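# Transfer the hoop between posts by pulling its ropes

## Task

Using only the ropes, shift the hoop off the post it sits on and onto the other post. It must end lying flat and encircling the loose peg on that post, and the peg must still be upright. The hands cannot reach the hoop or the peg directly. Each rope runs from the hoop to a metal block on a bench. When finished, every block must sit on a bench.

## Robot and tools

SETUP. Three identical Kinova Gen3 arms, arm1, arm2 and arm3, stand around the work area. Each has seven joints, a five-fingered right hand and a wrist camera (arm1_cam_wrist, arm2_cam_wrist, arm3_cam_wrist). Three fixed room cameras also exist: cam_low, cam_side and cam_top. The hoop is moved only by handling the metal blocks and tensioning the ropes tied to them.

FRAMES. Every position is given in one scene frame, in metres. Its origin is on the floor and +z points up. The arm feet (base_link) are at: arm1 (-0.158, +1.455, +0.994), quat_wxyz (+0.689, +0.004, -0.003, -0.725); arm2 (-1.521, -0.540, +1.044), quat (+0.976, +0.001, -0.003, +0.218); arm3 (+1.465, -0.445, +1.019), quat (+0.078, +0.005, -0.004, +0.997). Each foot faces along its own +x. The bench tops under the arms are at z=+0.950. The hand reaches roughly 1.06 m from the joint1 axis.

MOVE TOOL. move takes optional keys arm1, arm2, arm3 and cameras. Each arm key holds an object with "joints" and, optionally, "min_time_s". "joints" maps joint names to ABSOLUTE targets, not offsets. An arm you omit gets no new command, and omitted joints keep pushing toward their previous target. Arm joints are in radians: joint1_rad, joint3_rad, joint5_rad and joint7_rad each span -6.283 to 6.283. joint2_rad spans -2.249 to 2.249, joint4_rad -2.579 to 2.579 and joint6_rad -2.099 to 2.099. A joint counts as done within ±0.01.

JOINT MEANINGS. joint1 swings the whole arm about its foot; positive is clockwise seen from above, and at 0 the arm points along its foot's +x. joint2 is the shoulder: 0 is upright and positive leans forward. joint3 twists the upper arm. joint4 is the elbow, where positive bends the same way as positive joint2. joint5 twists the forearm. joint6 is the wrist bend. joint7 rolls the hand, positive counter-clockwise seen from behind the hand. With joints 1, 3 and 5 at 0 and joint7 at 1.57, and the fingers pointing down, the palm faces right and the thumb is toward the foot.

HAND KEYS. hand_little, hand_ring, hand_middle, hand_index and hand_thumb_bend run from -1 (curled) to +1 (straight); tolerance is ±0.02. hand_thumb_turn uses +1 for the thumb beside the palm and -1 for the thumb facing the fingers. hand_force_limit (-1 to 1) is a stop force: about 0 N at -1, rising to 10 N at +1, or 15 N for the thumb motors. hand_speed (-0.96 to 1) is nearly zero at -1 and reaches full speed at +0.48. Both are settings and produce no motion. Each motor runs only when its own target changes. It locks on arrival, on reaching the force limit, or after a block. A hand wraps items roughly 0.035 to 0.065 m thick, or a handle as thin as 0.025 m. For a soft grip, use hand_speed -0.94 or below. To tighten, raise the limit and send a more-closed target; to release, send a more-open one.

TIMING ARGUMENTS. min_time_s (0.1 to 8 s) sets a floor on how long that arm's motions take. All motions in one call start together. No action exceeds 15 s. Joint speed is capped near 1.39 rad/s for joints 1 to 4 and 1.22 rad/s for joints 5 to 7. The hand can sweep a wide path between postures. Example call: {"arm2": {"joints": {"joint1_rad": 0.3}, "min_time_s": 2}}.

CAMERAS ARGUMENT. cameras is a list of names or ["all"]. An empty list returns no images. If omitted, a call with no action returns all cameras and an action returns none. A move with no action just reports the full state.

OTHER TOOLS. wait{seconds 0 to 10, cameras} lets time pass without new commands. zoom_image{camera, region [x0,y0,x1,y1]} enlarges part of that camera's newest image; pixel coordinates start at the top-left, and the region is at most 504 by 504. show_instructions shows the reference pages. finished_scene{scene: 1} ends the scene permanently.

READING RESULTS. The "move" line names each arm sent a motion, followed by done or its worst status. joint_status words are: done; off_target (at rest but still pushing); time_out (holds where it stopped); not_followed (a safety check blocked targets that could collide). Arms marked "as last shown" were not commanded, and their lines repeat earlier values. on_its_own lists uncommanded behaviour. hand_stopped_by gives six words in the order little, ring, middle, index, thumb_bend, thumb_turn; each is moving, target, force, stalled or fault. The *_load_n fields give fingertip force in newtons, positive when pushed open; a load near 0 after a grip means the grip was lost. Joint torques are in N m, and Joint velocities are in rad/s. Flange force is in the tool frame and only approximate. MOTOR HOT warns of heating, and an OVER-TEMPERATURE FAULT makes that arm sag for 30 to 60 s. A torque fault freezes an arm for 10 s.

CAUTIONS. The arms do not stop on contact; they keep pushing. Avoid arm-to-arm presses, and never close fingers on another robot's hand. Do not knock blocks, the peg or the hoop off the area or onto the floor. Do not drop blocks from a height or release them while moving. Avoid slamming into fixed objects. Keep loads modest, because the weak drives can give way. Before finishing, confirm in the images that the peg is upright, the hoop lies flat around it, and all blocks rest on benches.

Each tool is called as name(argument=value, ...), one argument or row to a line, values as JSON.

Reference images:

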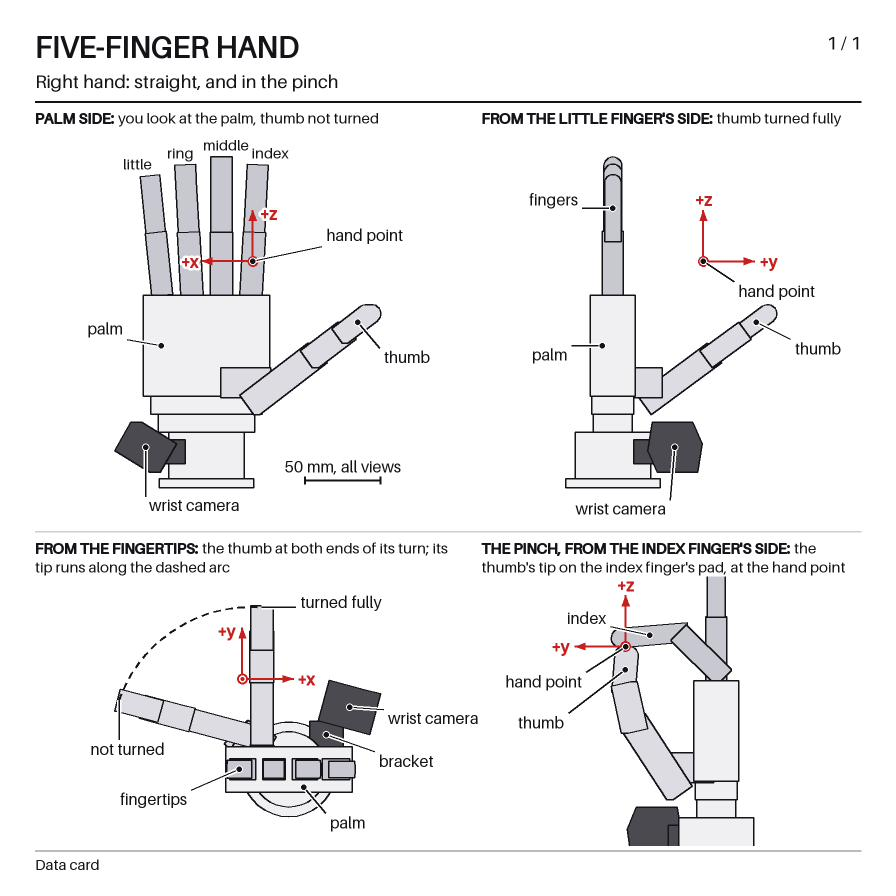

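## Session

move(
)

Scene clock: 0.00 s.
Joint torques (N m): no reading
Flange force (N): no reading
Joint velocities: within noise
arm1.joint_positions: joint1_rad=-0.839 joint2_rad=-0.421 joint3_rad=-0.104 joint4_rad=+1.375 joint5_rad=-0.021 joint6_rad=+1.927 joint7_rad=-1.669 hand_little=+1.000 hand_ring=+1.000 hand_middle=+1.000 hand_index=+1.000 hand_thumb_turn=+1.000 hand_thumb_bend=+1.000 hand_force_limit=+0.000 hand_speed=-0.800
arm1.joint_status: not commanded
arm1.hand_stopped_by: target,target,target,target,target,target
arm1.little_load_n: 0.0
arm1.ring_load_n: 0.0
arm1.middle_load_n: 0.0
arm1.index_load_n: 0.0
arm1.thumb_bend_load_n: 0.0
arm1.thumb_turn_load_n: 0.0
arm1.hand: x=+0.0240 y=+1.3652 z=+1.5429 quat_wxyz=(-0.124, -0.373, -0.918, +0.047) (m; scene frame)
arm2.joint_positions: joint1_rad=-0.351 joint2_rad=-0.448 joint3_rad=+0.022 joint4_rad=+1.362 joint5_rad=+0.061 joint6_rad=+1.988 joint7_rad=-1.797 hand_little=+1.000 hand_ring=+1.000 hand_middle=+1.000 hand_index=+1.000 hand_thumb_turn=+1.000 hand_thumb_bend=+1.000 hand_force_limit=+0.000 hand_speed=-0.800
arm2.joint_status: not commanded
arm2.hand_stopped_by: target,target,target,target,target,target
arm2.little_load_n: 0.0
arm2.ring_load_n: 0.0
arm2.middle_load_n: 0.0
arm2.index_load_n: 0.0
arm2.thumb_bend_load_n: 0.0
arm2.thumb_turn_load_n: 0.0
arm2.hand: x=-1.3930 y=-0.4074 z=+1.5968 quat_wxyz=(-0.118, +0.251, -0.960, -0.039) (m; scene frame)
arm3.joint_positions: joint1_rad=-0.689 joint2_rad=-0.343 joint3_rad=-0.042 joint4_rad=+1.411 joint5_rad=+0.015 joint6_rad=+2.064 joint7_rad=-1.724 hand_little=+1.000 hand_ring=+1.000 hand_middle=+1.000 hand_index=+1.000 hand_thumb_turn=+1.000 hand_thumb_bend=+1.000 hand_force_limit=+0.000 hand_speed=-0.800
arm3.joint_status: not commanded
arm3.hand_stopped_by: target,target,target,target,target,target
arm3.little_load_n: 0.0
arm3.ring_load_n: 0.0
arm3.middle_load_n: 0.0
arm3.index_load_n: 0.0
arm3.thumb_bend_load_n: 0.0
arm3.thumb_turn_load_n: 0.0
arm3.hand: x=+1.3365 y=-0.5687 z=+1.5286 quat_wxyz=(-0.016, +0.979, +0.205, -0.013) (m; scene frame)
pictures: arm1_cam_wrist, arm2_cam_wrist, arm3_cam_wrist, cam_low, cam_side, cam_top
Images, in order (width x height): arm1_cam_wrist 672x504, arm2_cam_wrist 672x504, arm3_cam_wrist 672x504, cam_low 672x504, cam_side 672x504, cam_top 672x504.

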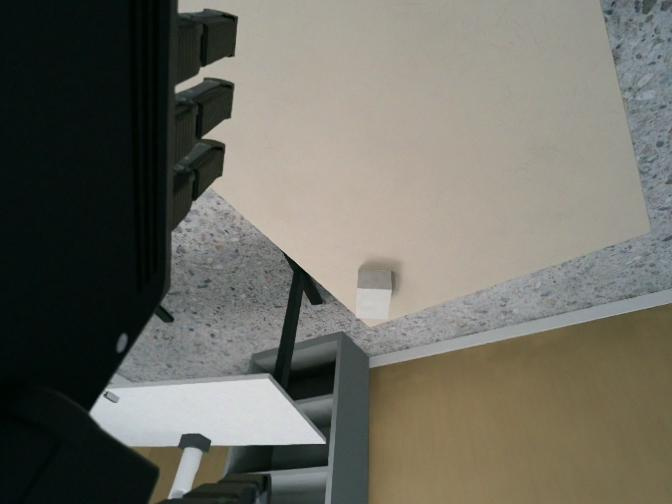

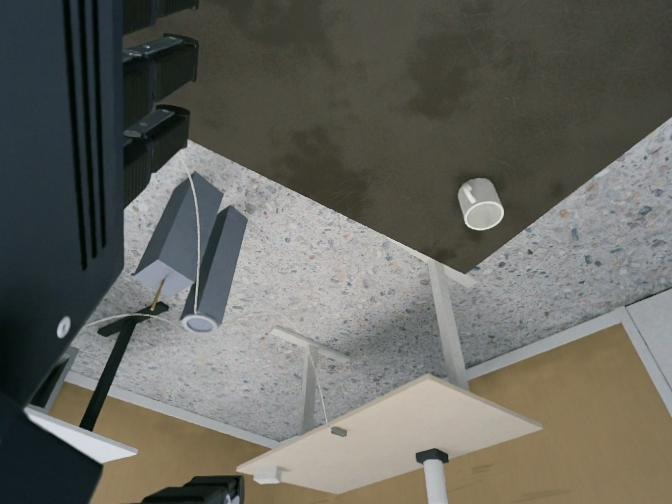

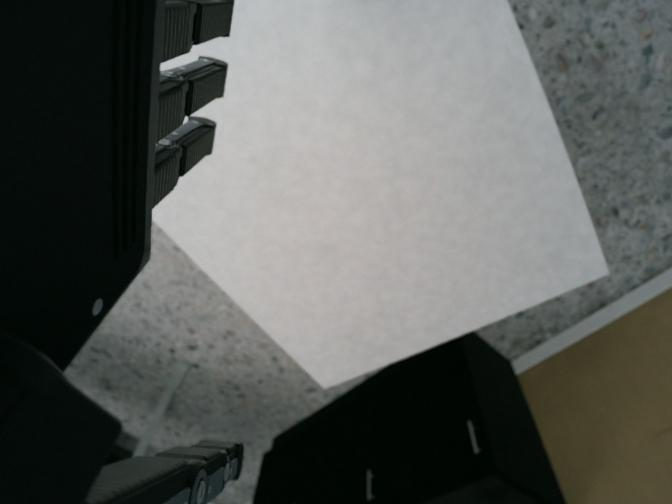

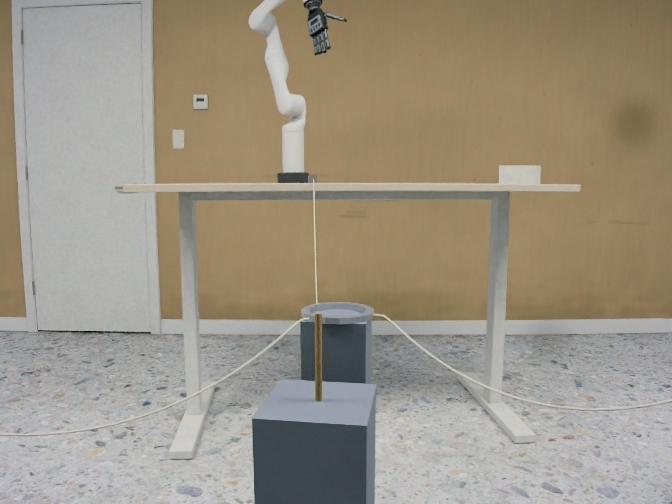

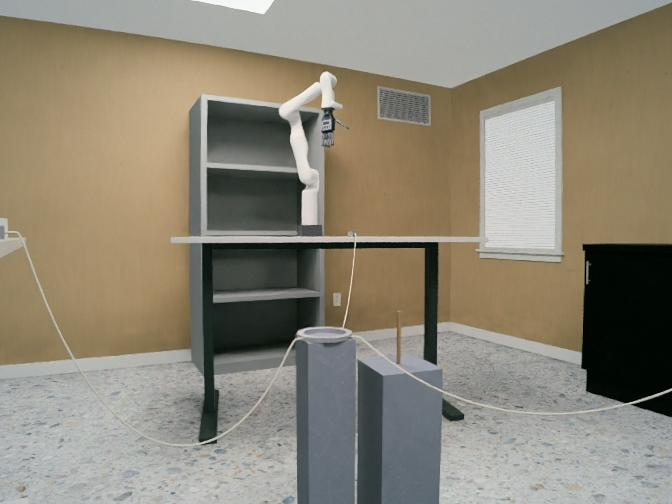

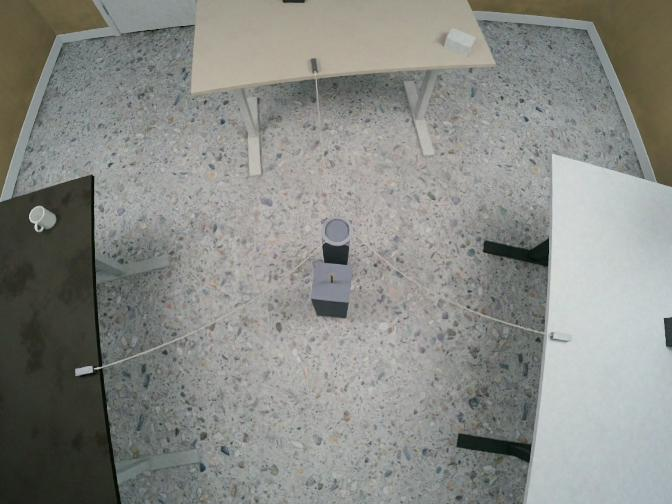

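zoom_image(
  camera="cam_top",
  region=[260, 180, 420, 340],
)

zoom_image(
  camera="cam_side",
  region=[230, 220, 510, 504],
)

zoom_image(
  camera="cam_low",
  region=[200, 250, 450, 504],
)

zoom_image(
  camera="cam_top",
  region=[40, 320, 140, 420],
)

zoom_image(
  camera="cam_top",
  region=[500, 280, 672, 400],
)

zoom_image(
  camera="cam_top",
  region=[240, 0, 400, 130],
)

Scaled by 3.150 from the camera's 672x504 image, which has a finer 960x720 frame.

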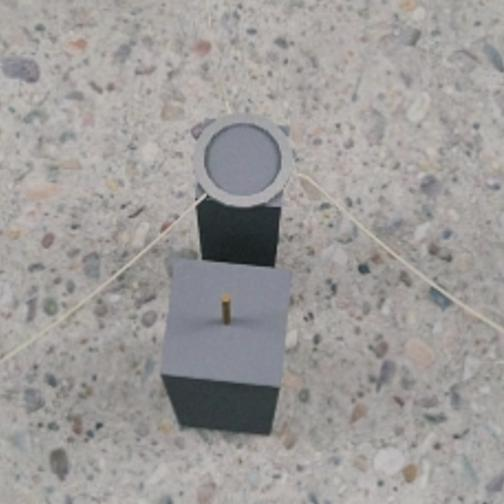

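Scaled by 1.775 from the camera's 672x504 image, which has a finer 960x720 frame.

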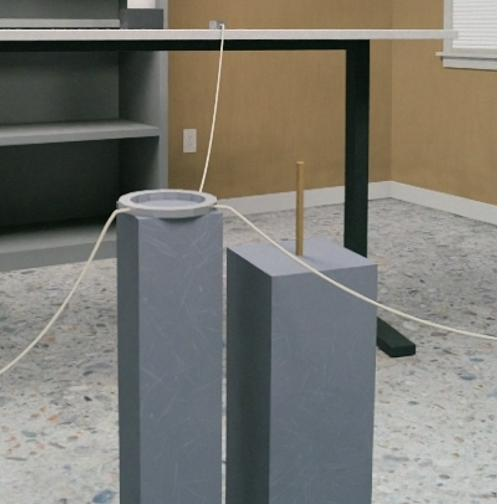

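Scaled by 1.984 from the camera's 672x504 image, which has a finer 960x720 frame.

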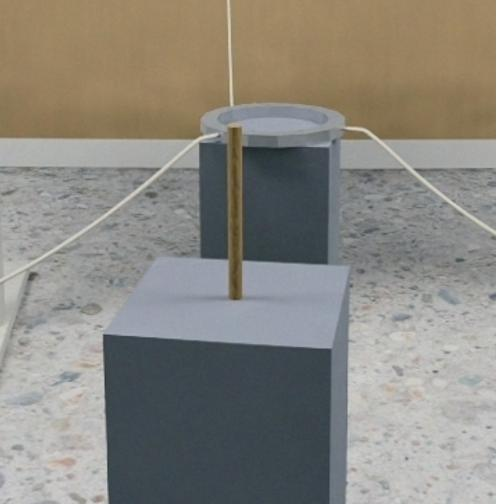

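Scaled by 5.040 from the camera's 672x504 image, which has a finer 960x720 frame.

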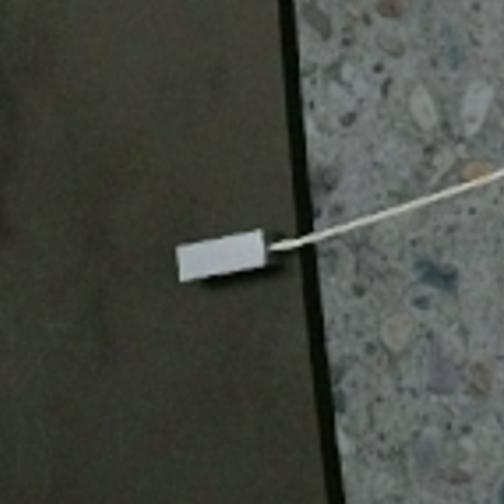

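Scaled by 2.930 from the camera's 672x504 image, which has a finer 960x720 frame.

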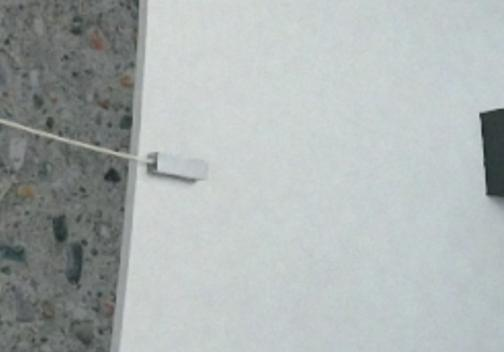

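Scaled by 3.150 from the camera's 672x504 image, which has a finer 960x720 frame.

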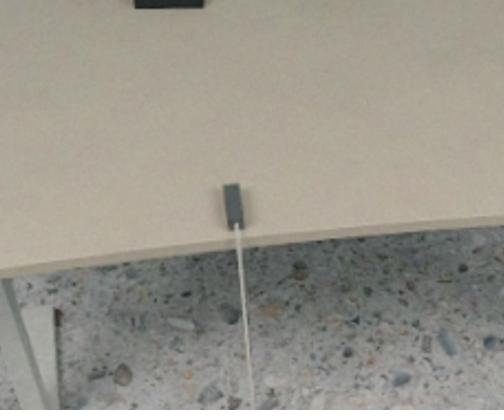

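move(
  arm1={"joints":{"joint1_rad":-0.232,"joint2_rad":0.107,"joint3_rad":0,"joint4_rad":2.259,"joint5_rad":0,"joint6_rad":0.776,"joint7_rad":-1.571,"hand_speed":0.0,"hand_thumb_turn":-1},"min_time_s":3},
  arm2={"joints":{"joint1_rad":0.628,"joint2_rad":0.4986,"joint3_rad":0,"joint4_rad":1.873,"joint5_rad":0,"joint6_rad":0.770,"joint7_rad":-1.571,"hand_speed":0.0,"hand_thumb_turn":-1},"min_time_s":3},
  arm3={"joints":{"joint1_rad":-0.135,"joint2_rad":0.538,"joint3_rad":0,"joint4_rad":1.692,"joint5_rad":0,"joint6_rad":0.9116,"joint7_rad":-1.571,"hand_speed":0.0,"hand_thumb_turn":-1},"min_time_s":3},
  cameras=["all"],
)

Scene clock: 133.67 s.
Joint torques (N m): arm1=[-0.84 -7.95 1.18 -6.68 -0.52 0.53 0.4] | arm2=[0.83 -15.21 -0.02 -5.56 0.16 -0.35 0.03] | arm3=[-0.41 -15.26 0.37 -5.6 0.17 0.2 0.3]
Flange force (N): arm1=[2.4 1.8 4.4] | arm2=[-1.8 2.0 -0.6] | arm3=[-1.3 -0.5 -1.0]
move: arm1 done; arm2 done; arm3 done
Joint velocities: within noise
arm1.joint_positions: joint1_rad=-0.232 joint2_rad=+0.107 joint3_rad=+0.000 joint4_rad=+2.259 joint5_rad=+0.000 joint6_rad=+0.776 joint7_rad=-1.571 hand_little=+1.000 hand_ring=+1.000 hand_middle=+1.000 hand_index=+1.000 hand_thumb_turn=-1.000 hand_thumb_bend=+1.000 hand_force_limit=+0.000 hand_speed=+0.000
arm1.joint_status: all done
arm1.hand_stopped_by: target,target,target,target,target,target
arm1.little_load_n: 0.0
arm1.ring_load_n: 0.0
arm1.middle_load_n: 0.0
arm1.index_load_n: 0.0
arm1.thumb_bend_load_n: 0.0
arm1.thumb_turn_load_n: 0.0
arm1.hand: x=-0.0718 y=+1.1703 z=+1.1513 quat_wxyz=(-0.003, -0.640, -0.768, -0.003) (m; scene frame)
arm2.joint_positions: joint1_rad=+0.628 joint2_rad=+0.499 joint3_rad=+0.000 joint4_rad=+1.873 joint5_rad=+0.000 joint6_rad=+0.770 joint7_rad=-1.571 hand_little=+1.000 hand_ring=+1.000 hand_middle=+1.000 hand_index=+1.000 hand_thumb_turn=-1.000 hand_thumb_bend=+1.000 hand_force_limit=+0.000 hand_speed=+0.000
arm2.joint_status: all done
arm2.hand_stopped_by: target,target,target,target,target,target
arm2.little_load_n: 0.0
arm2.ring_load_n: 0.0
arm2.middle_load_n: 0.0
arm2.index_load_n: 0.0
arm2.thumb_bend_load_n: 0.0
arm2.thumb_turn_load_n: 0.0
arm2.hand: x=-1.0719 y=-0.5908 z=+1.1532 quat_wxyz=(-0.003, -0.095, -0.996, -0.001) (m; scene frame)
arm3.joint_positions: joint1_rad=-0.135 joint2_rad=+0.538 joint3_rad=+0.000 joint4_rad=+1.692 joint5_rad=+0.000 joint6_rad=+0.912 joint7_rad=-1.571 hand_little=+1.000 hand_ring=+1.000 hand_middle=+1.000 hand_index=+1.000 hand_thumb_turn=-1.000 hand_thumb_bend=+1.000 hand_force_limit=+0.000 hand_speed=+0.000
arm3.joint_status: all done
arm3.hand_stopped_by: target,target,target,target,target,target
arm3.little_load_n: 0.0
arm3.ring_load_n: 0.0
arm3.middle_load_n: 0.0
arm3.index_load_n: 0.0
arm3.thumb_bend_load_n: 0.0
arm3.thumb_turn_load_n: 0.0
arm3.hand: x=+0.9704 y=-0.4713 z=+1.1542 quat_wxyz=(-0.004, +1.000, -0.010, -0.004) (m; scene frame)
pictures: arm1_cam_wrist, arm2_cam_wrist, arm3_cam_wrist, cam_low, cam_side, cam_top
Images, in order (width x height): arm1_cam_wrist 672x504, arm2_cam_wrist 672x504, arm3_cam_wrist 672x504, cam_low 672x504, cam_side 672x504, cam_top 672x504.

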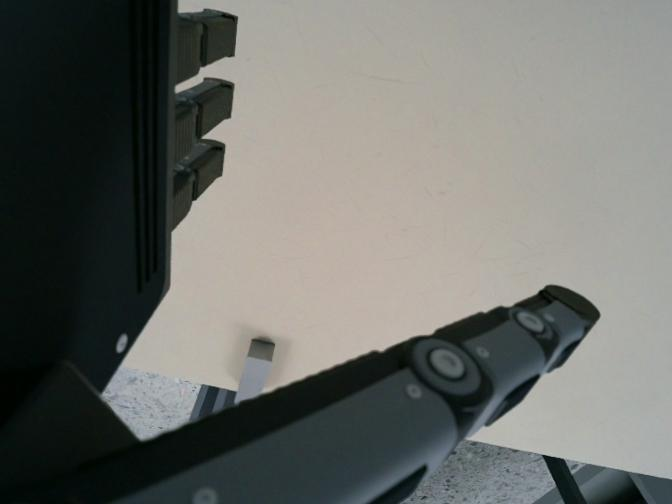

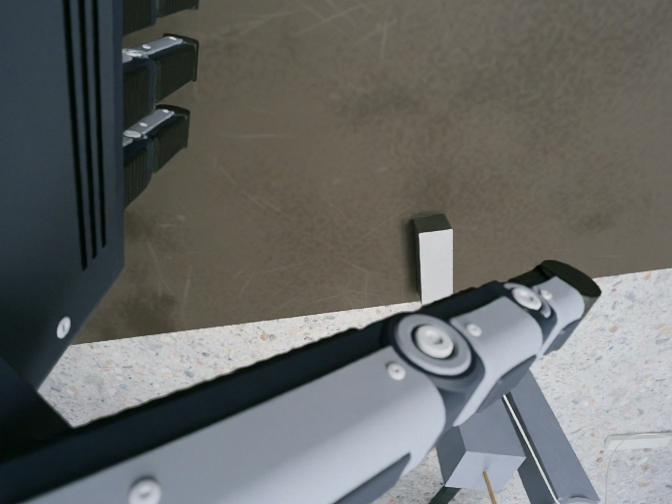

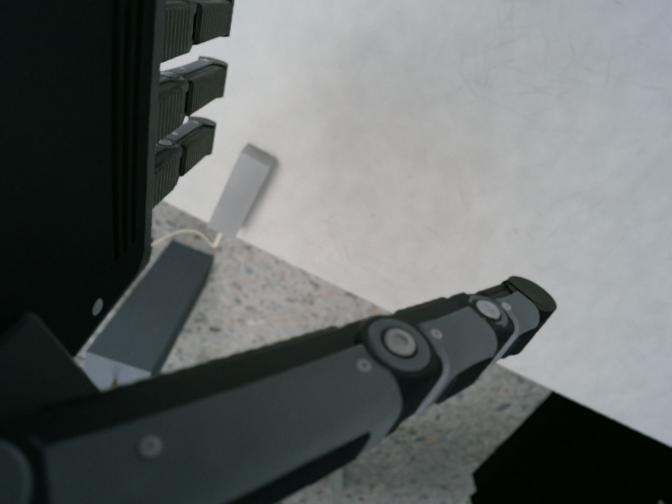

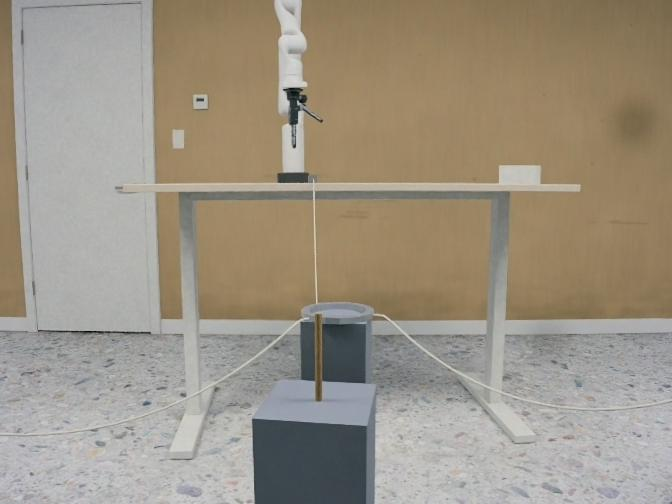

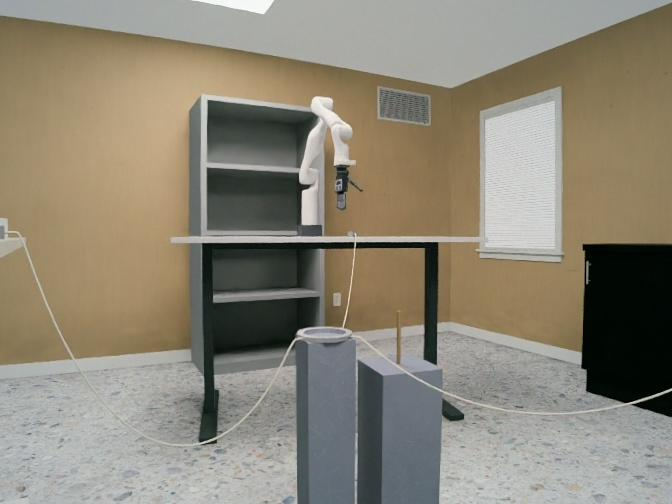

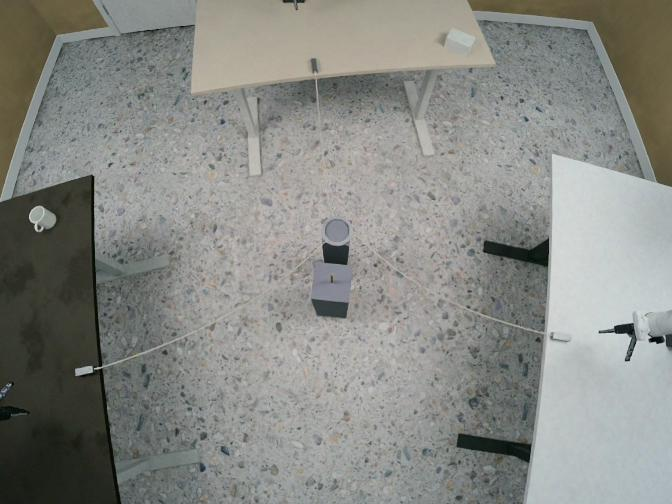

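move(
  arm1={"joints":{"joint1_rad":-0.148,"joint2_rad":0.582,"joint4_rad":1.641,"joint6_rad":0.918},"min_time_s":1.5},
  arm2={"joints":{"joint1_rad":0.475,"joint2_rad":0.814,"joint4_rad":1.359,"joint6_rad":0.9685},"min_time_s":1.5},
  arm3={"joints":{"joint1_rad":-0.0655,"joint2_rad":0.729,"joint4_rad":1.4455,"joint6_rad":0.967},"min_time_s":1.5},
  cameras=["arm1_cam_wrist","arm2_cam_wrist","arm3_cam_wrist","cam_top"],
)

Scene clock: 178.53 s.
Joint torques (N m): arm1=[-0.88 -17.17 1.28 -7.41 -0.49 0.49 0.38] | arm2=[0.74 -20.83 0.08 -6.59 0.17 -0.36 0] | arm3=[-0.41 -18.31 0.44 -5.9 0.18 0.19 0.31]
Flange force (N): arm1=[4.1 -0.4 2.6] | arm2=[-2.0 1.4 -0.8] | arm3=[-1.2 -0.5 -1.0]
move: arm1 done; arm2 done; arm3 done
Joint velocities: within noise
arm1.joint_positions: joint1_rad=-0.148 joint2_rad=+0.582 joint3_rad=+0.000 joint4_rad=+1.641 joint5_rad=+0.000 joint6_rad=+0.918 joint7_rad=-1.571 hand_little=+1.000 hand_ring=+1.000 hand_middle=+1.000 hand_index=+1.000 hand_thumb_turn=-1.000 hand_thumb_bend=+1.000 hand_force_limit=+0.000 hand_speed=+0.000
arm1.joint_status: all done
arm1.hand_stopped_by: target,target,target,target,target,target
arm1.little_load_n: 0.0
arm1.ring_load_n: 0.0
arm1.middle_load_n: 0.0
arm1.index_load_n: 0.0
arm1.thumb_bend_load_n: 0.0
arm1.thumb_turn_load_n: 0.0
arm1.hand: x=-0.0747 y=+0.9485 z=+1.1180 quat_wxyz=(-0.004, -0.672, -0.740, -0.003) (m; scene frame)
arm2.joint_positions: joint1_rad=+0.475 joint2_rad=+0.814 joint3_rad=+0.000 joint4_rad=+1.359 joint5_rad=+0.000 joint6_rad=+0.968 joint7_rad=-1.571 hand_little=+1.000 hand_ring=+1.000 hand_middle=+1.000 hand_index=+1.000 hand_thumb_turn=-1.000 hand_thumb_bend=+1.000 hand_force_limit=+0.000 hand_speed=+0.000
arm2.joint_status: all done
arm2.hand_stopped_by: target,target,target,target,target,target
arm2.little_load_n: 0.0
arm2.ring_load_n: 0.0
arm2.middle_load_n: 0.0
arm2.index_load_n: 0.0
arm2.thumb_bend_load_n: -0.5
arm2.thumb_turn_load_n: 0.0
arm2.hand: x=-0.9245 y=-0.5270 z=+1.1211 quat_wxyz=(-0.003, -0.018, -1.000, -0.001) (m; scene frame)
arm3.joint_positions: joint1_rad=-0.065 joint2_rad=+0.729 joint3_rad=+0.000 joint4_rad=+1.445 joint5_rad=+0.000 joint6_rad=+0.967 joint7_rad=-1.571 hand_little=+1.000 hand_ring=+1.000 hand_middle=+1.000 hand_index=+1.000 hand_thumb_turn=-1.000 hand_thumb_bend=+1.000 hand_force_limit=+0.000 hand_speed=+0.000
arm3.joint_status: all done
arm3.hand_stopped_by: target,target,target,target,target,target
arm3.little_load_n: 0.0
arm3.ring_load_n: 0.0
arm3.middle_load_n: 0.0
arm3.index_load_n: 0.5
arm3.thumb_bend_load_n: 0.0
arm3.thumb_turn_load_n: 0.0
arm3.hand: x=+0.8949 y=-0.4299 z=+1.1218 quat_wxyz=(-0.004, +0.999, -0.045, -0.004) (m; scene frame)
pictures: arm1_cam_wrist, arm2_cam_wrist, arm3_cam_wrist, cam_top
Images, in order (width x height): arm1_cam_wrist 672x504, arm2_cam_wrist 672x504, arm3_cam_wrist 672x504, cam_top 672x504.

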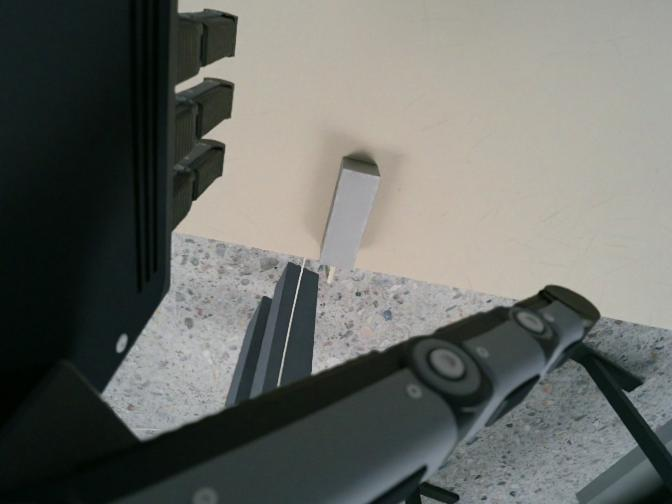

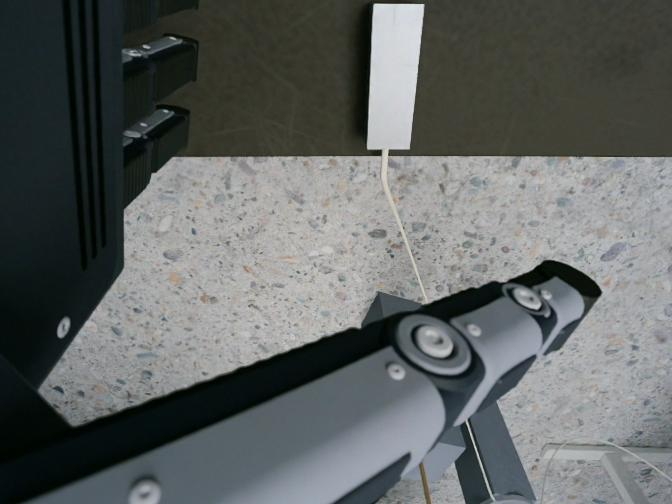

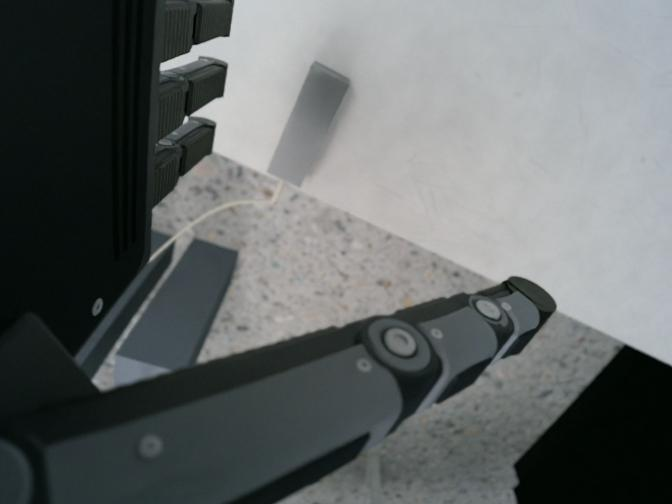

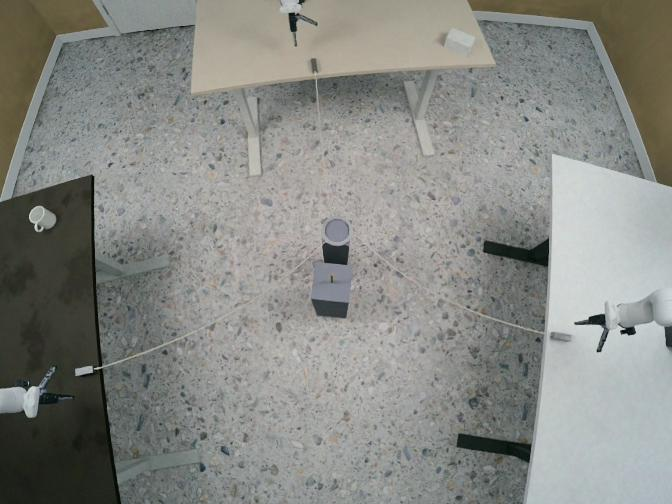

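move(
  arm1={"joints":{"joint1_rad":-0.177,"joint2_rad":0.799,"joint4_rad":1.354,"joint6_rad":0.989},"min_time_s":1.5},
  arm2={"joints":{"joint1_rad":0.396,"joint2_rad":0.877,"joint4_rad":1.378,"joint6_rad":0.887},"min_time_s":1.5},
  arm3={"joints":{"joint1_rad":-0.078,"joint2_rad":0.837,"joint4_rad":1.366,"joint6_rad":0.938},"min_time_s":1.5},
  cameras=["arm1_cam_wrist","arm2_cam_wrist","arm3_cam_wrist","cam_top"],
)

Scene clock: 329.87 s.
Joint torques (N m): arm1=[-1.02 -20.58 1.36 -7.77 -0.45 0.42 0.43] | arm2=[0.76 -21.15 0.09 -6.19 0.2 -0.34 0.02] | arm3=[-0.4 -19.54 0.47 -5.7 0.17 0.2 0.33]
Flange force (N): arm1=[5.3 -0.6 1.9] | arm2=[-1.8 1.5 -0.7] | arm3=[-1.5 -0.5 -1.0]
move: arm1 done; arm2 done; arm3 done
Joint velocities: within noise
arm1.joint_positions: joint1_rad=-0.177 joint2_rad=+0.799 joint3_rad=+0.000 joint4_rad=+1.354 joint5_rad=+0.000 joint6_rad=+0.989 joint7_rad=-1.571 hand_little=+1.000 hand_ring=+1.000 hand_middle=+1.000 hand_index=+1.000 hand_thumb_turn=-1.000 hand_thumb_bend=+1.000 hand_force_limit=+0.000 hand_speed=+0.000
arm1.joint_status: all done
arm1.hand_stopped_by: target,target,target,target,target,target
arm1.little_load_n: 0.0
arm1.ring_load_n: 0.0
arm1.middle_load_n: 0.0
arm1.index_load_n: 0.0
arm1.thumb_bend_load_n: 0.0
arm1.thumb_turn_load_n: 0.0
arm1.hand: x=-0.0494 y=+0.8692 z=+1.0781 quat_wxyz=(-0.003, -0.661, -0.750, -0.003) (m; scene frame)
arm2.joint_positions: joint1_rad=+0.396 joint2_rad=+0.877 joint3_rad=+0.000 joint4_rad=+1.378 joint5_rad=+0.000 joint6_rad=+0.887 joint7_rad=-1.571 hand_little=+1.000 hand_ring=+1.000 hand_middle=+1.000 hand_index=+1.000 hand_thumb_turn=-1.000 hand_thumb_bend=+1.000 hand_force_limit=+0.000 hand_speed=+0.000
arm2.joint_status: all done
arm2.hand_stopped_by: target,target,target,target,target,target
arm2.little_load_n: 0.0
arm2.ring_load_n: 0.0
arm2.middle_load_n: 0.0
arm2.index_load_n: 0.0
arm2.thumb_bend_load_n: 0.0
arm2.thumb_turn_load_n: 0.0
arm2.hand: x=-0.9252 y=-0.4798 z=+1.0807 quat_wxyz=(-0.003, +0.021, -1.000, -0.001) (m; scene frame)
arm3.joint_positions: joint1_rad=-0.078 joint2_rad=+0.837 joint3_rad=+0.000 joint4_rad=+1.366 joint5_rad=+0.000 joint6_rad=+0.938 joint7_rad=-1.571 hand_little=+1.000 hand_ring=+1.000 hand_middle=+1.000 hand_index=+1.000 hand_thumb_turn=-1.000 hand_thumb_bend=+1.000 hand_force_limit=+0.000 hand_speed=+0.000
arm3.joint_status: all done
arm3.hand_stopped_by: target,target,target,target,target,target
arm3.little_load_n: 0.0
arm3.ring_load_n: 0.0
arm3.middle_load_n: 0.0
arm3.index_load_n: 0.0
arm3.thumb_bend_load_n: 0.0
arm3.thumb_turn_load_n: 0.0
arm3.hand: x=+0.8673 y=-0.4346 z=+1.0826 quat_wxyz=(-0.004, +0.999, -0.039, -0.005) (m; scene frame)
pictures: arm1_cam_wrist, arm2_cam_wrist, arm3_cam_wrist, cam_top
Images, in order (width x height): arm1_cam_wrist 672x504, arm2_cam_wrist 672x504, arm3_cam_wrist 672x504, cam_top 672x504.

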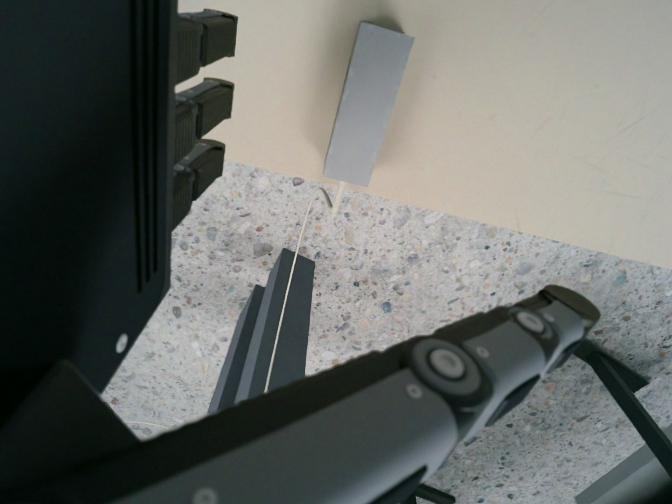

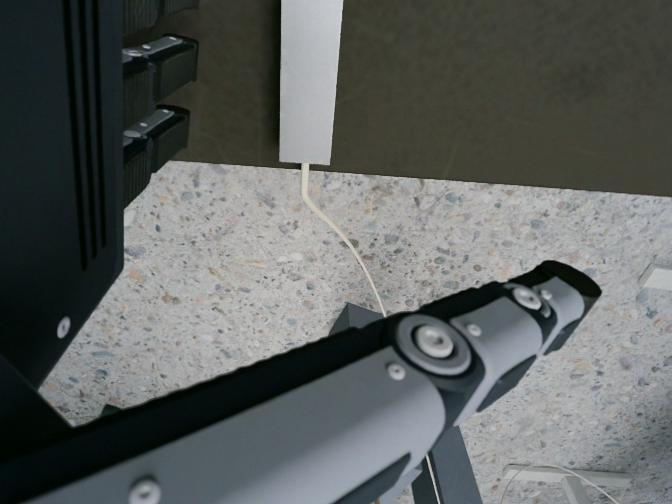

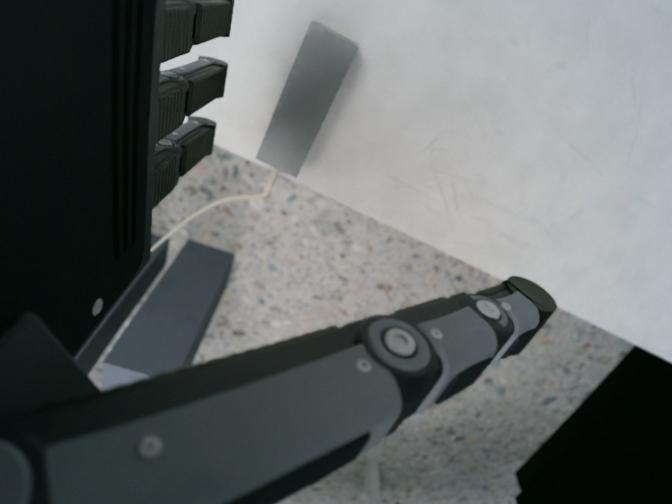

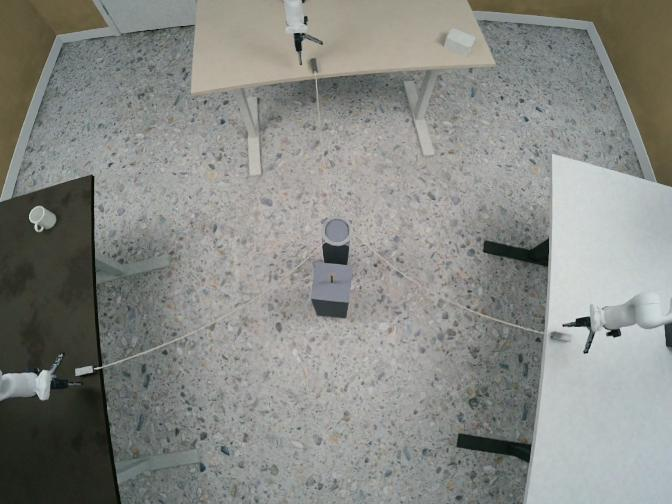

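move(
  arm1={"joints":{"joint2_rad":0.45},"min_time_s":1.2},
  arm2={"joints":{"joint2_rad":0.53},"min_time_s":1.2},
  arm3={"joints":{"joint2_rad":0.49},"min_time_s":1.2},
)

move(
  arm1={"joints":{"joint1_rad":-0.703,"joint2_rad":1.13,"joint4_rad":0.802,"joint5_rad":0.887,"joint6_rad":1.761,"joint7_rad":-2.334,"hand_speed":0.2,"hand_index":0.35,"hand_middle":0.35,"hand_ring":0.35,"hand_little":0.35,"hand_thumb_bend":0.4},"min_time_s":2.5},
  arm2={"joints":{"joint1_rad":-0.140,"joint2_rad":1.08,"joint4_rad":1.142,"joint5_rad":1.003,"joint6_rad":1.475,"joint7_rad":-2.487,"hand_speed":0.2,"hand_index":0.35,"hand_middle":0.35,"hand_ring":0.35,"hand_little":0.35,"hand_thumb_bend":0.4},"min_time_s":2.5},
  arm3={"joints":{"joint1_rad":-0.548,"joint2_rad":1.23,"joint4_rad":0.643,"joint5_rad":0.846,"joint6_rad":1.852,"joint7_rad":-2.334,"hand_speed":0.2,"hand_index":0.35,"hand_middle":0.35,"hand_ring":0.35,"hand_little":0.35,"hand_thumb_bend":0.4},"min_time_s":2.5},
  cameras=["all"],
)

Scene clock: 683.40 s.
Joint torques (N m): arm1=[-0.88 -17.2 1.15 -9.82 -0.54 -0.26 0.32] | arm2=[0.84 -18.51 -0.02 -8.41 0.15 -1.21 0.01] | arm3=[-0.39 -16.63 0.35 -7.77 0.19 -0.68 0.33]
Flange force (N): arm1=[5.9 -0.3 2.4] | arm2=[-2.3 1.8 -0.4] | arm3=[-1.7 -0.5 -0.8]
move: arm1 done; arm2 done; arm3 done
Joint velocities: within noise
arm1.joint_positions: joint1_rad=-0.177 joint2_rad=+0.450 joint3_rad=+0.000 joint4_rad=+1.354 joint5_rad=+0.000 joint6_rad=+0.989 joint7_rad=-1.571 hand_little=+1.000 hand_ring=+1.000 hand_middle=+1.000 hand_index=+1.000 hand_thumb_turn=-1.000 hand_thumb_bend=+1.000 hand_force_limit=+0.000 hand_speed=+0.000
arm1.joint_status: all done
arm1.hand_stopped_by: target,target,target,target,target,target
arm1.little_load_n: 0.0
arm1.ring_load_n: 0.0
arm1.middle_load_n: 0.0
arm1.index_load_n: 0.0
arm1.thumb_bend_load_n: 0.0
arm1.thumb_turn_load_n: 0.0
arm1.hand: x=-0.0473 y=+0.8363 z=+1.2937 quat_wxyz=(-0.134, -0.652, -0.738, +0.111) (m; scene frame)
arm2.joint_positions: joint1_rad=+0.396 joint2_rad=+0.530 joint3_rad=+0.000 joint4_rad=+1.378 joint5_rad=+0.000 joint6_rad=+0.887 joint7_rad=-1.571 hand_little=+1.000 hand_ring=+1.000 hand_middle=+1.000 hand_index=+1.000 hand_thumb_turn=-1.000 hand_thumb_bend=+1.000 hand_force_limit=+0.000 hand_speed=+0.000
arm2.joint_status: all done
arm2.hand_stopped_by: target,target,target,target,target,target
arm2.little_load_n: 0.0
arm2.ring_load_n: 0.0
arm2.middle_load_n: 0.0
arm2.index_load_n: 0.0
arm2.thumb_bend_load_n: 0.0
arm2.thumb_turn_load_n: 0.0
arm2.hand: x=-0.8765 y=-0.4781 z=+1.2993 quat_wxyz=(-0.175, +0.021, -0.984, -0.005) (m; scene frame)
arm3.joint_positions: joint1_rad=-0.078 joint2_rad=+0.490 joint3_rad=+0.000 joint4_rad=+1.366 joint5_rad=+0.000 joint6_rad=+0.938 joint7_rad=-1.571 hand_little=+1.000 hand_ring=+1.000 hand_middle=+1.000 hand_index=+1.000 hand_thumb_turn=-1.000 hand_thumb_bend=+1.000 hand_force_limit=+0.000 hand_speed=+0.000
arm3.joint_status: all done
arm3.hand_stopped_by: target,target,target,target,target,target
arm3.little_load_n: 0.0
arm3.ring_load_n: 0.0
arm3.middle_load_n: 0.0
arm3.index_load_n: 0.0
arm3.thumb_bend_load_n: 0.0
arm3.thumb_turn_load_n: -0.5
arm3.hand: x=+0.8280 y=-0.4331 z=+1.2995 quat_wxyz=(-0.010, +0.983, -0.038, -0.177) (m; scene frame)
pictures: none

Scene clock: 686.23 s.
Joint torques (N m): arm1=[-0.91 -24.07 3.18 -7.68 1.42 1.61 0.35] | arm2=[0.95 -22.86 2.16 -5.71 1.85 1.1 -0.02] | arm3=[-0.24 -23.35 2.34 -5.78 2.01 1.4 0.29]
Flange force (N): arm1=[7.9 -2.5 5.4] | arm2=[-1.0 1.1 -2.0] | arm3=[-1.2 0.0 -0.3]
move: arm1 done; arm2 done; arm3 done
Joint velocities: within noise
arm1.joint_positions: joint1_rad=-0.703 joint2_rad=+1.130 joint3_rad=+0.000 joint4_rad=+0.802 joint5_rad=+0.887 joint6_rad=+1.761 joint7_rad=-2.334 hand_little=+0.350 hand_ring=+0.350 hand_middle=+0.350 hand_index=+0.350 hand_thumb_turn=-1.000 hand_thumb_bend=+0.400 hand_force_limit=+0.000 hand_speed=+0.200
arm1.joint_status: all done
arm1.hand_stopped_by: target,target,target,target,target,target
arm1.little_load_n: 0.0
arm1.ring_load_n: 0.0
arm1.middle_load_n: 0.0
arm1.index_load_n: 0.0
arm1.thumb_bend_load_n: 0.0
arm1.thumb_turn_load_n: 0.0
arm1.hand: x=-0.0083 y=+0.8193 z=+1.1379 quat_wxyz=(+0.276, -0.625, -0.608, +0.404) (m; scene frame)
arm2.joint_positions: joint1_rad=-0.140 joint2_rad=+1.080 joint3_rad=+0.000 joint4_rad=+1.142 joint5_rad=+1.003 joint6_rad=+1.475 joint7_rad=-2.487 hand_little=+0.350 hand_ring=+0.350 hand_middle=+0.350 hand_index=+0.350 hand_thumb_turn=-1.000 hand_thumb_bend=+0.400 hand_force_limit=+0.000 hand_speed=+0.200
arm2.joint_status: all done
arm2.hand_stopped_by: target,target,target,target,target,target
arm2.little_load_n: 0.0
arm2.ring_load_n: 0.0
arm2.middle_load_n: 0.0
arm2.index_load_n: 0.0
arm2.thumb_bend_load_n: 0.0
arm2.thumb_turn_load_n: 0.0
arm2.hand: x=-0.8727 y=-0.4551 z=+1.1394 quat_wxyz=(-0.130, +0.030, -0.861, +0.491) (m; scene frame)
arm3.joint_positions: joint1_rad=-0.548 joint2_rad=+1.230 joint3_rad=+0.000 joint4_rad=+0.643 joint5_rad=+0.846 joint6_rad=+1.852 joint7_rad=-2.334 hand_little=+0.350 hand_ring=+0.350 hand_middle=+0.350 hand_index=+0.350 hand_thumb_turn=-1.000 hand_thumb_bend=+0.400 hand_force_limit=+0.000 hand_speed=+0.200
arm3.joint_status: all done
arm3.hand_stopped_by: target,target,target,target,target,target
arm3.little_load_n: 0.0
arm3.ring_load_n: 0.0
arm3.middle_load_n: 0.0
arm3.index_load_n: 0.0
arm3.thumb_bend_load_n: 0.0
arm3.thumb_turn_load_n: 0.0
arm3.hand: x=+0.8135 y=-0.4402 z=+1.1418 quat_wxyz=(-0.490, +0.857, -0.159, -0.009) (m; scene frame)
pictures: arm1_cam_wrist, arm2_cam_wrist, arm3_cam_wrist, cam_low, cam_side, cam_top
Images, in order (width x height): arm1_cam_wrist 672x504, arm2_cam_wrist 672x504, arm3_cam_wrist 672x504, cam_low 672x504, cam_side 672x504, cam_top 672x504.

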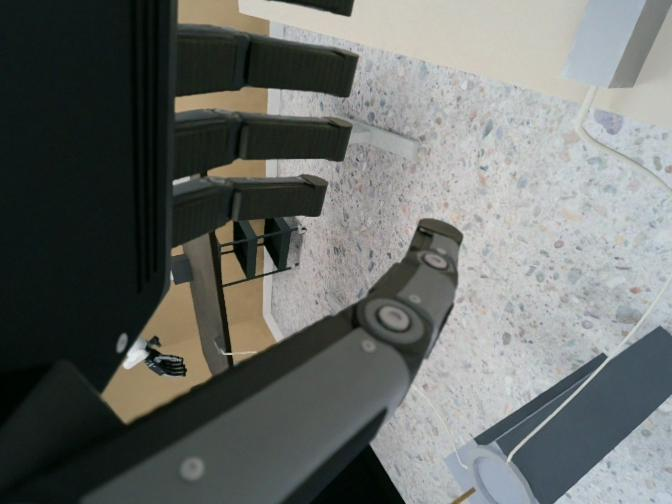

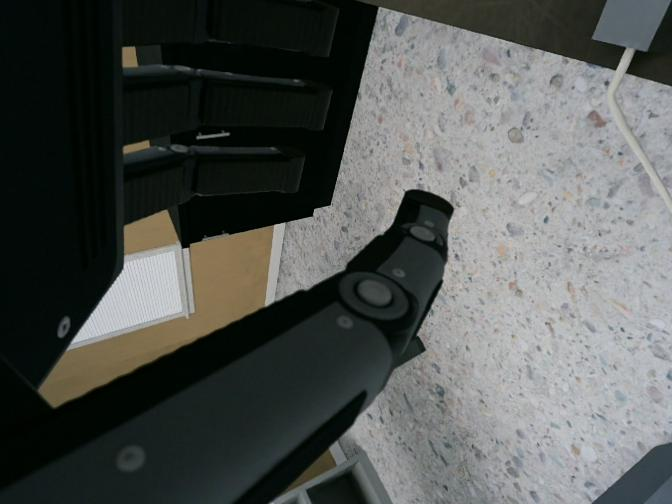

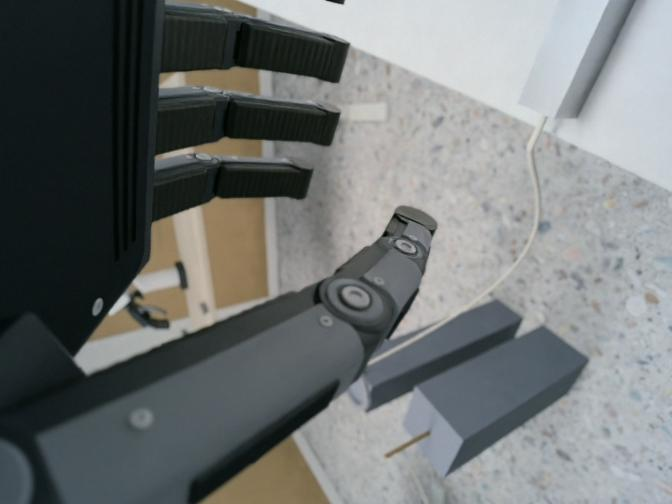

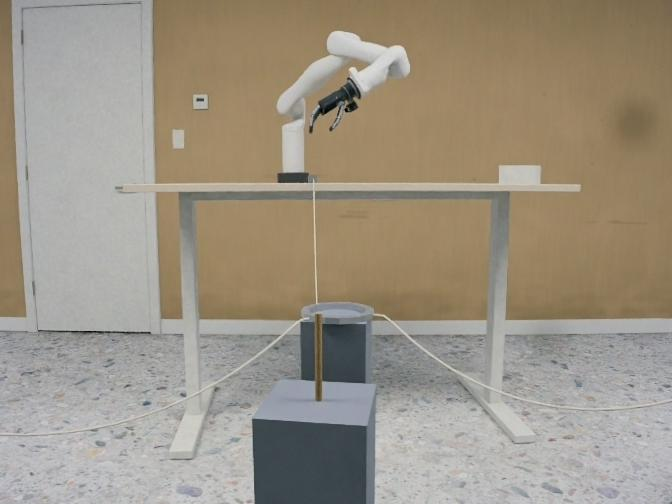

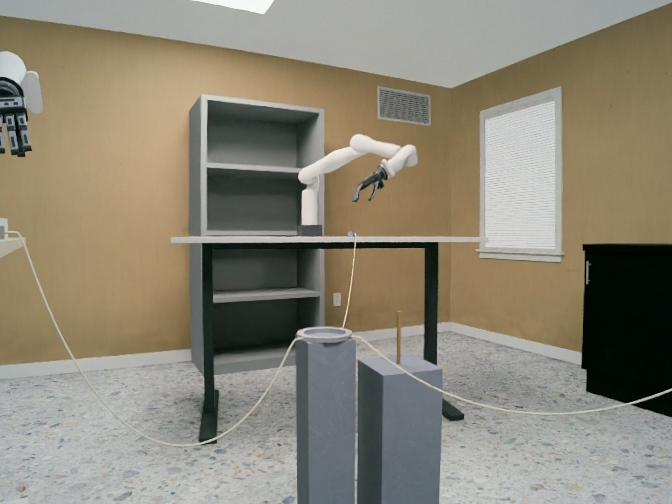

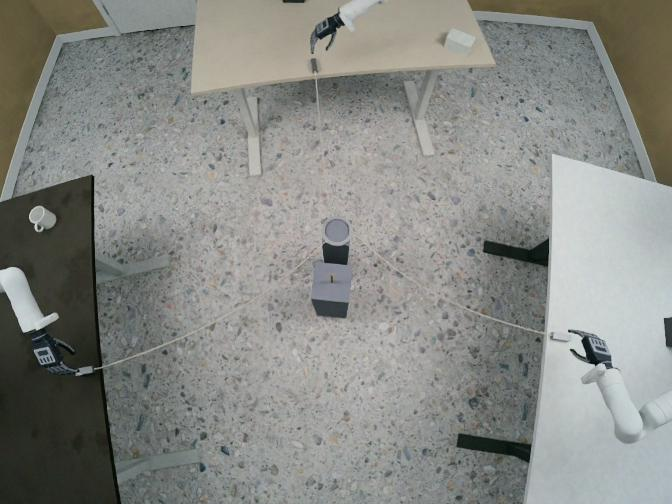

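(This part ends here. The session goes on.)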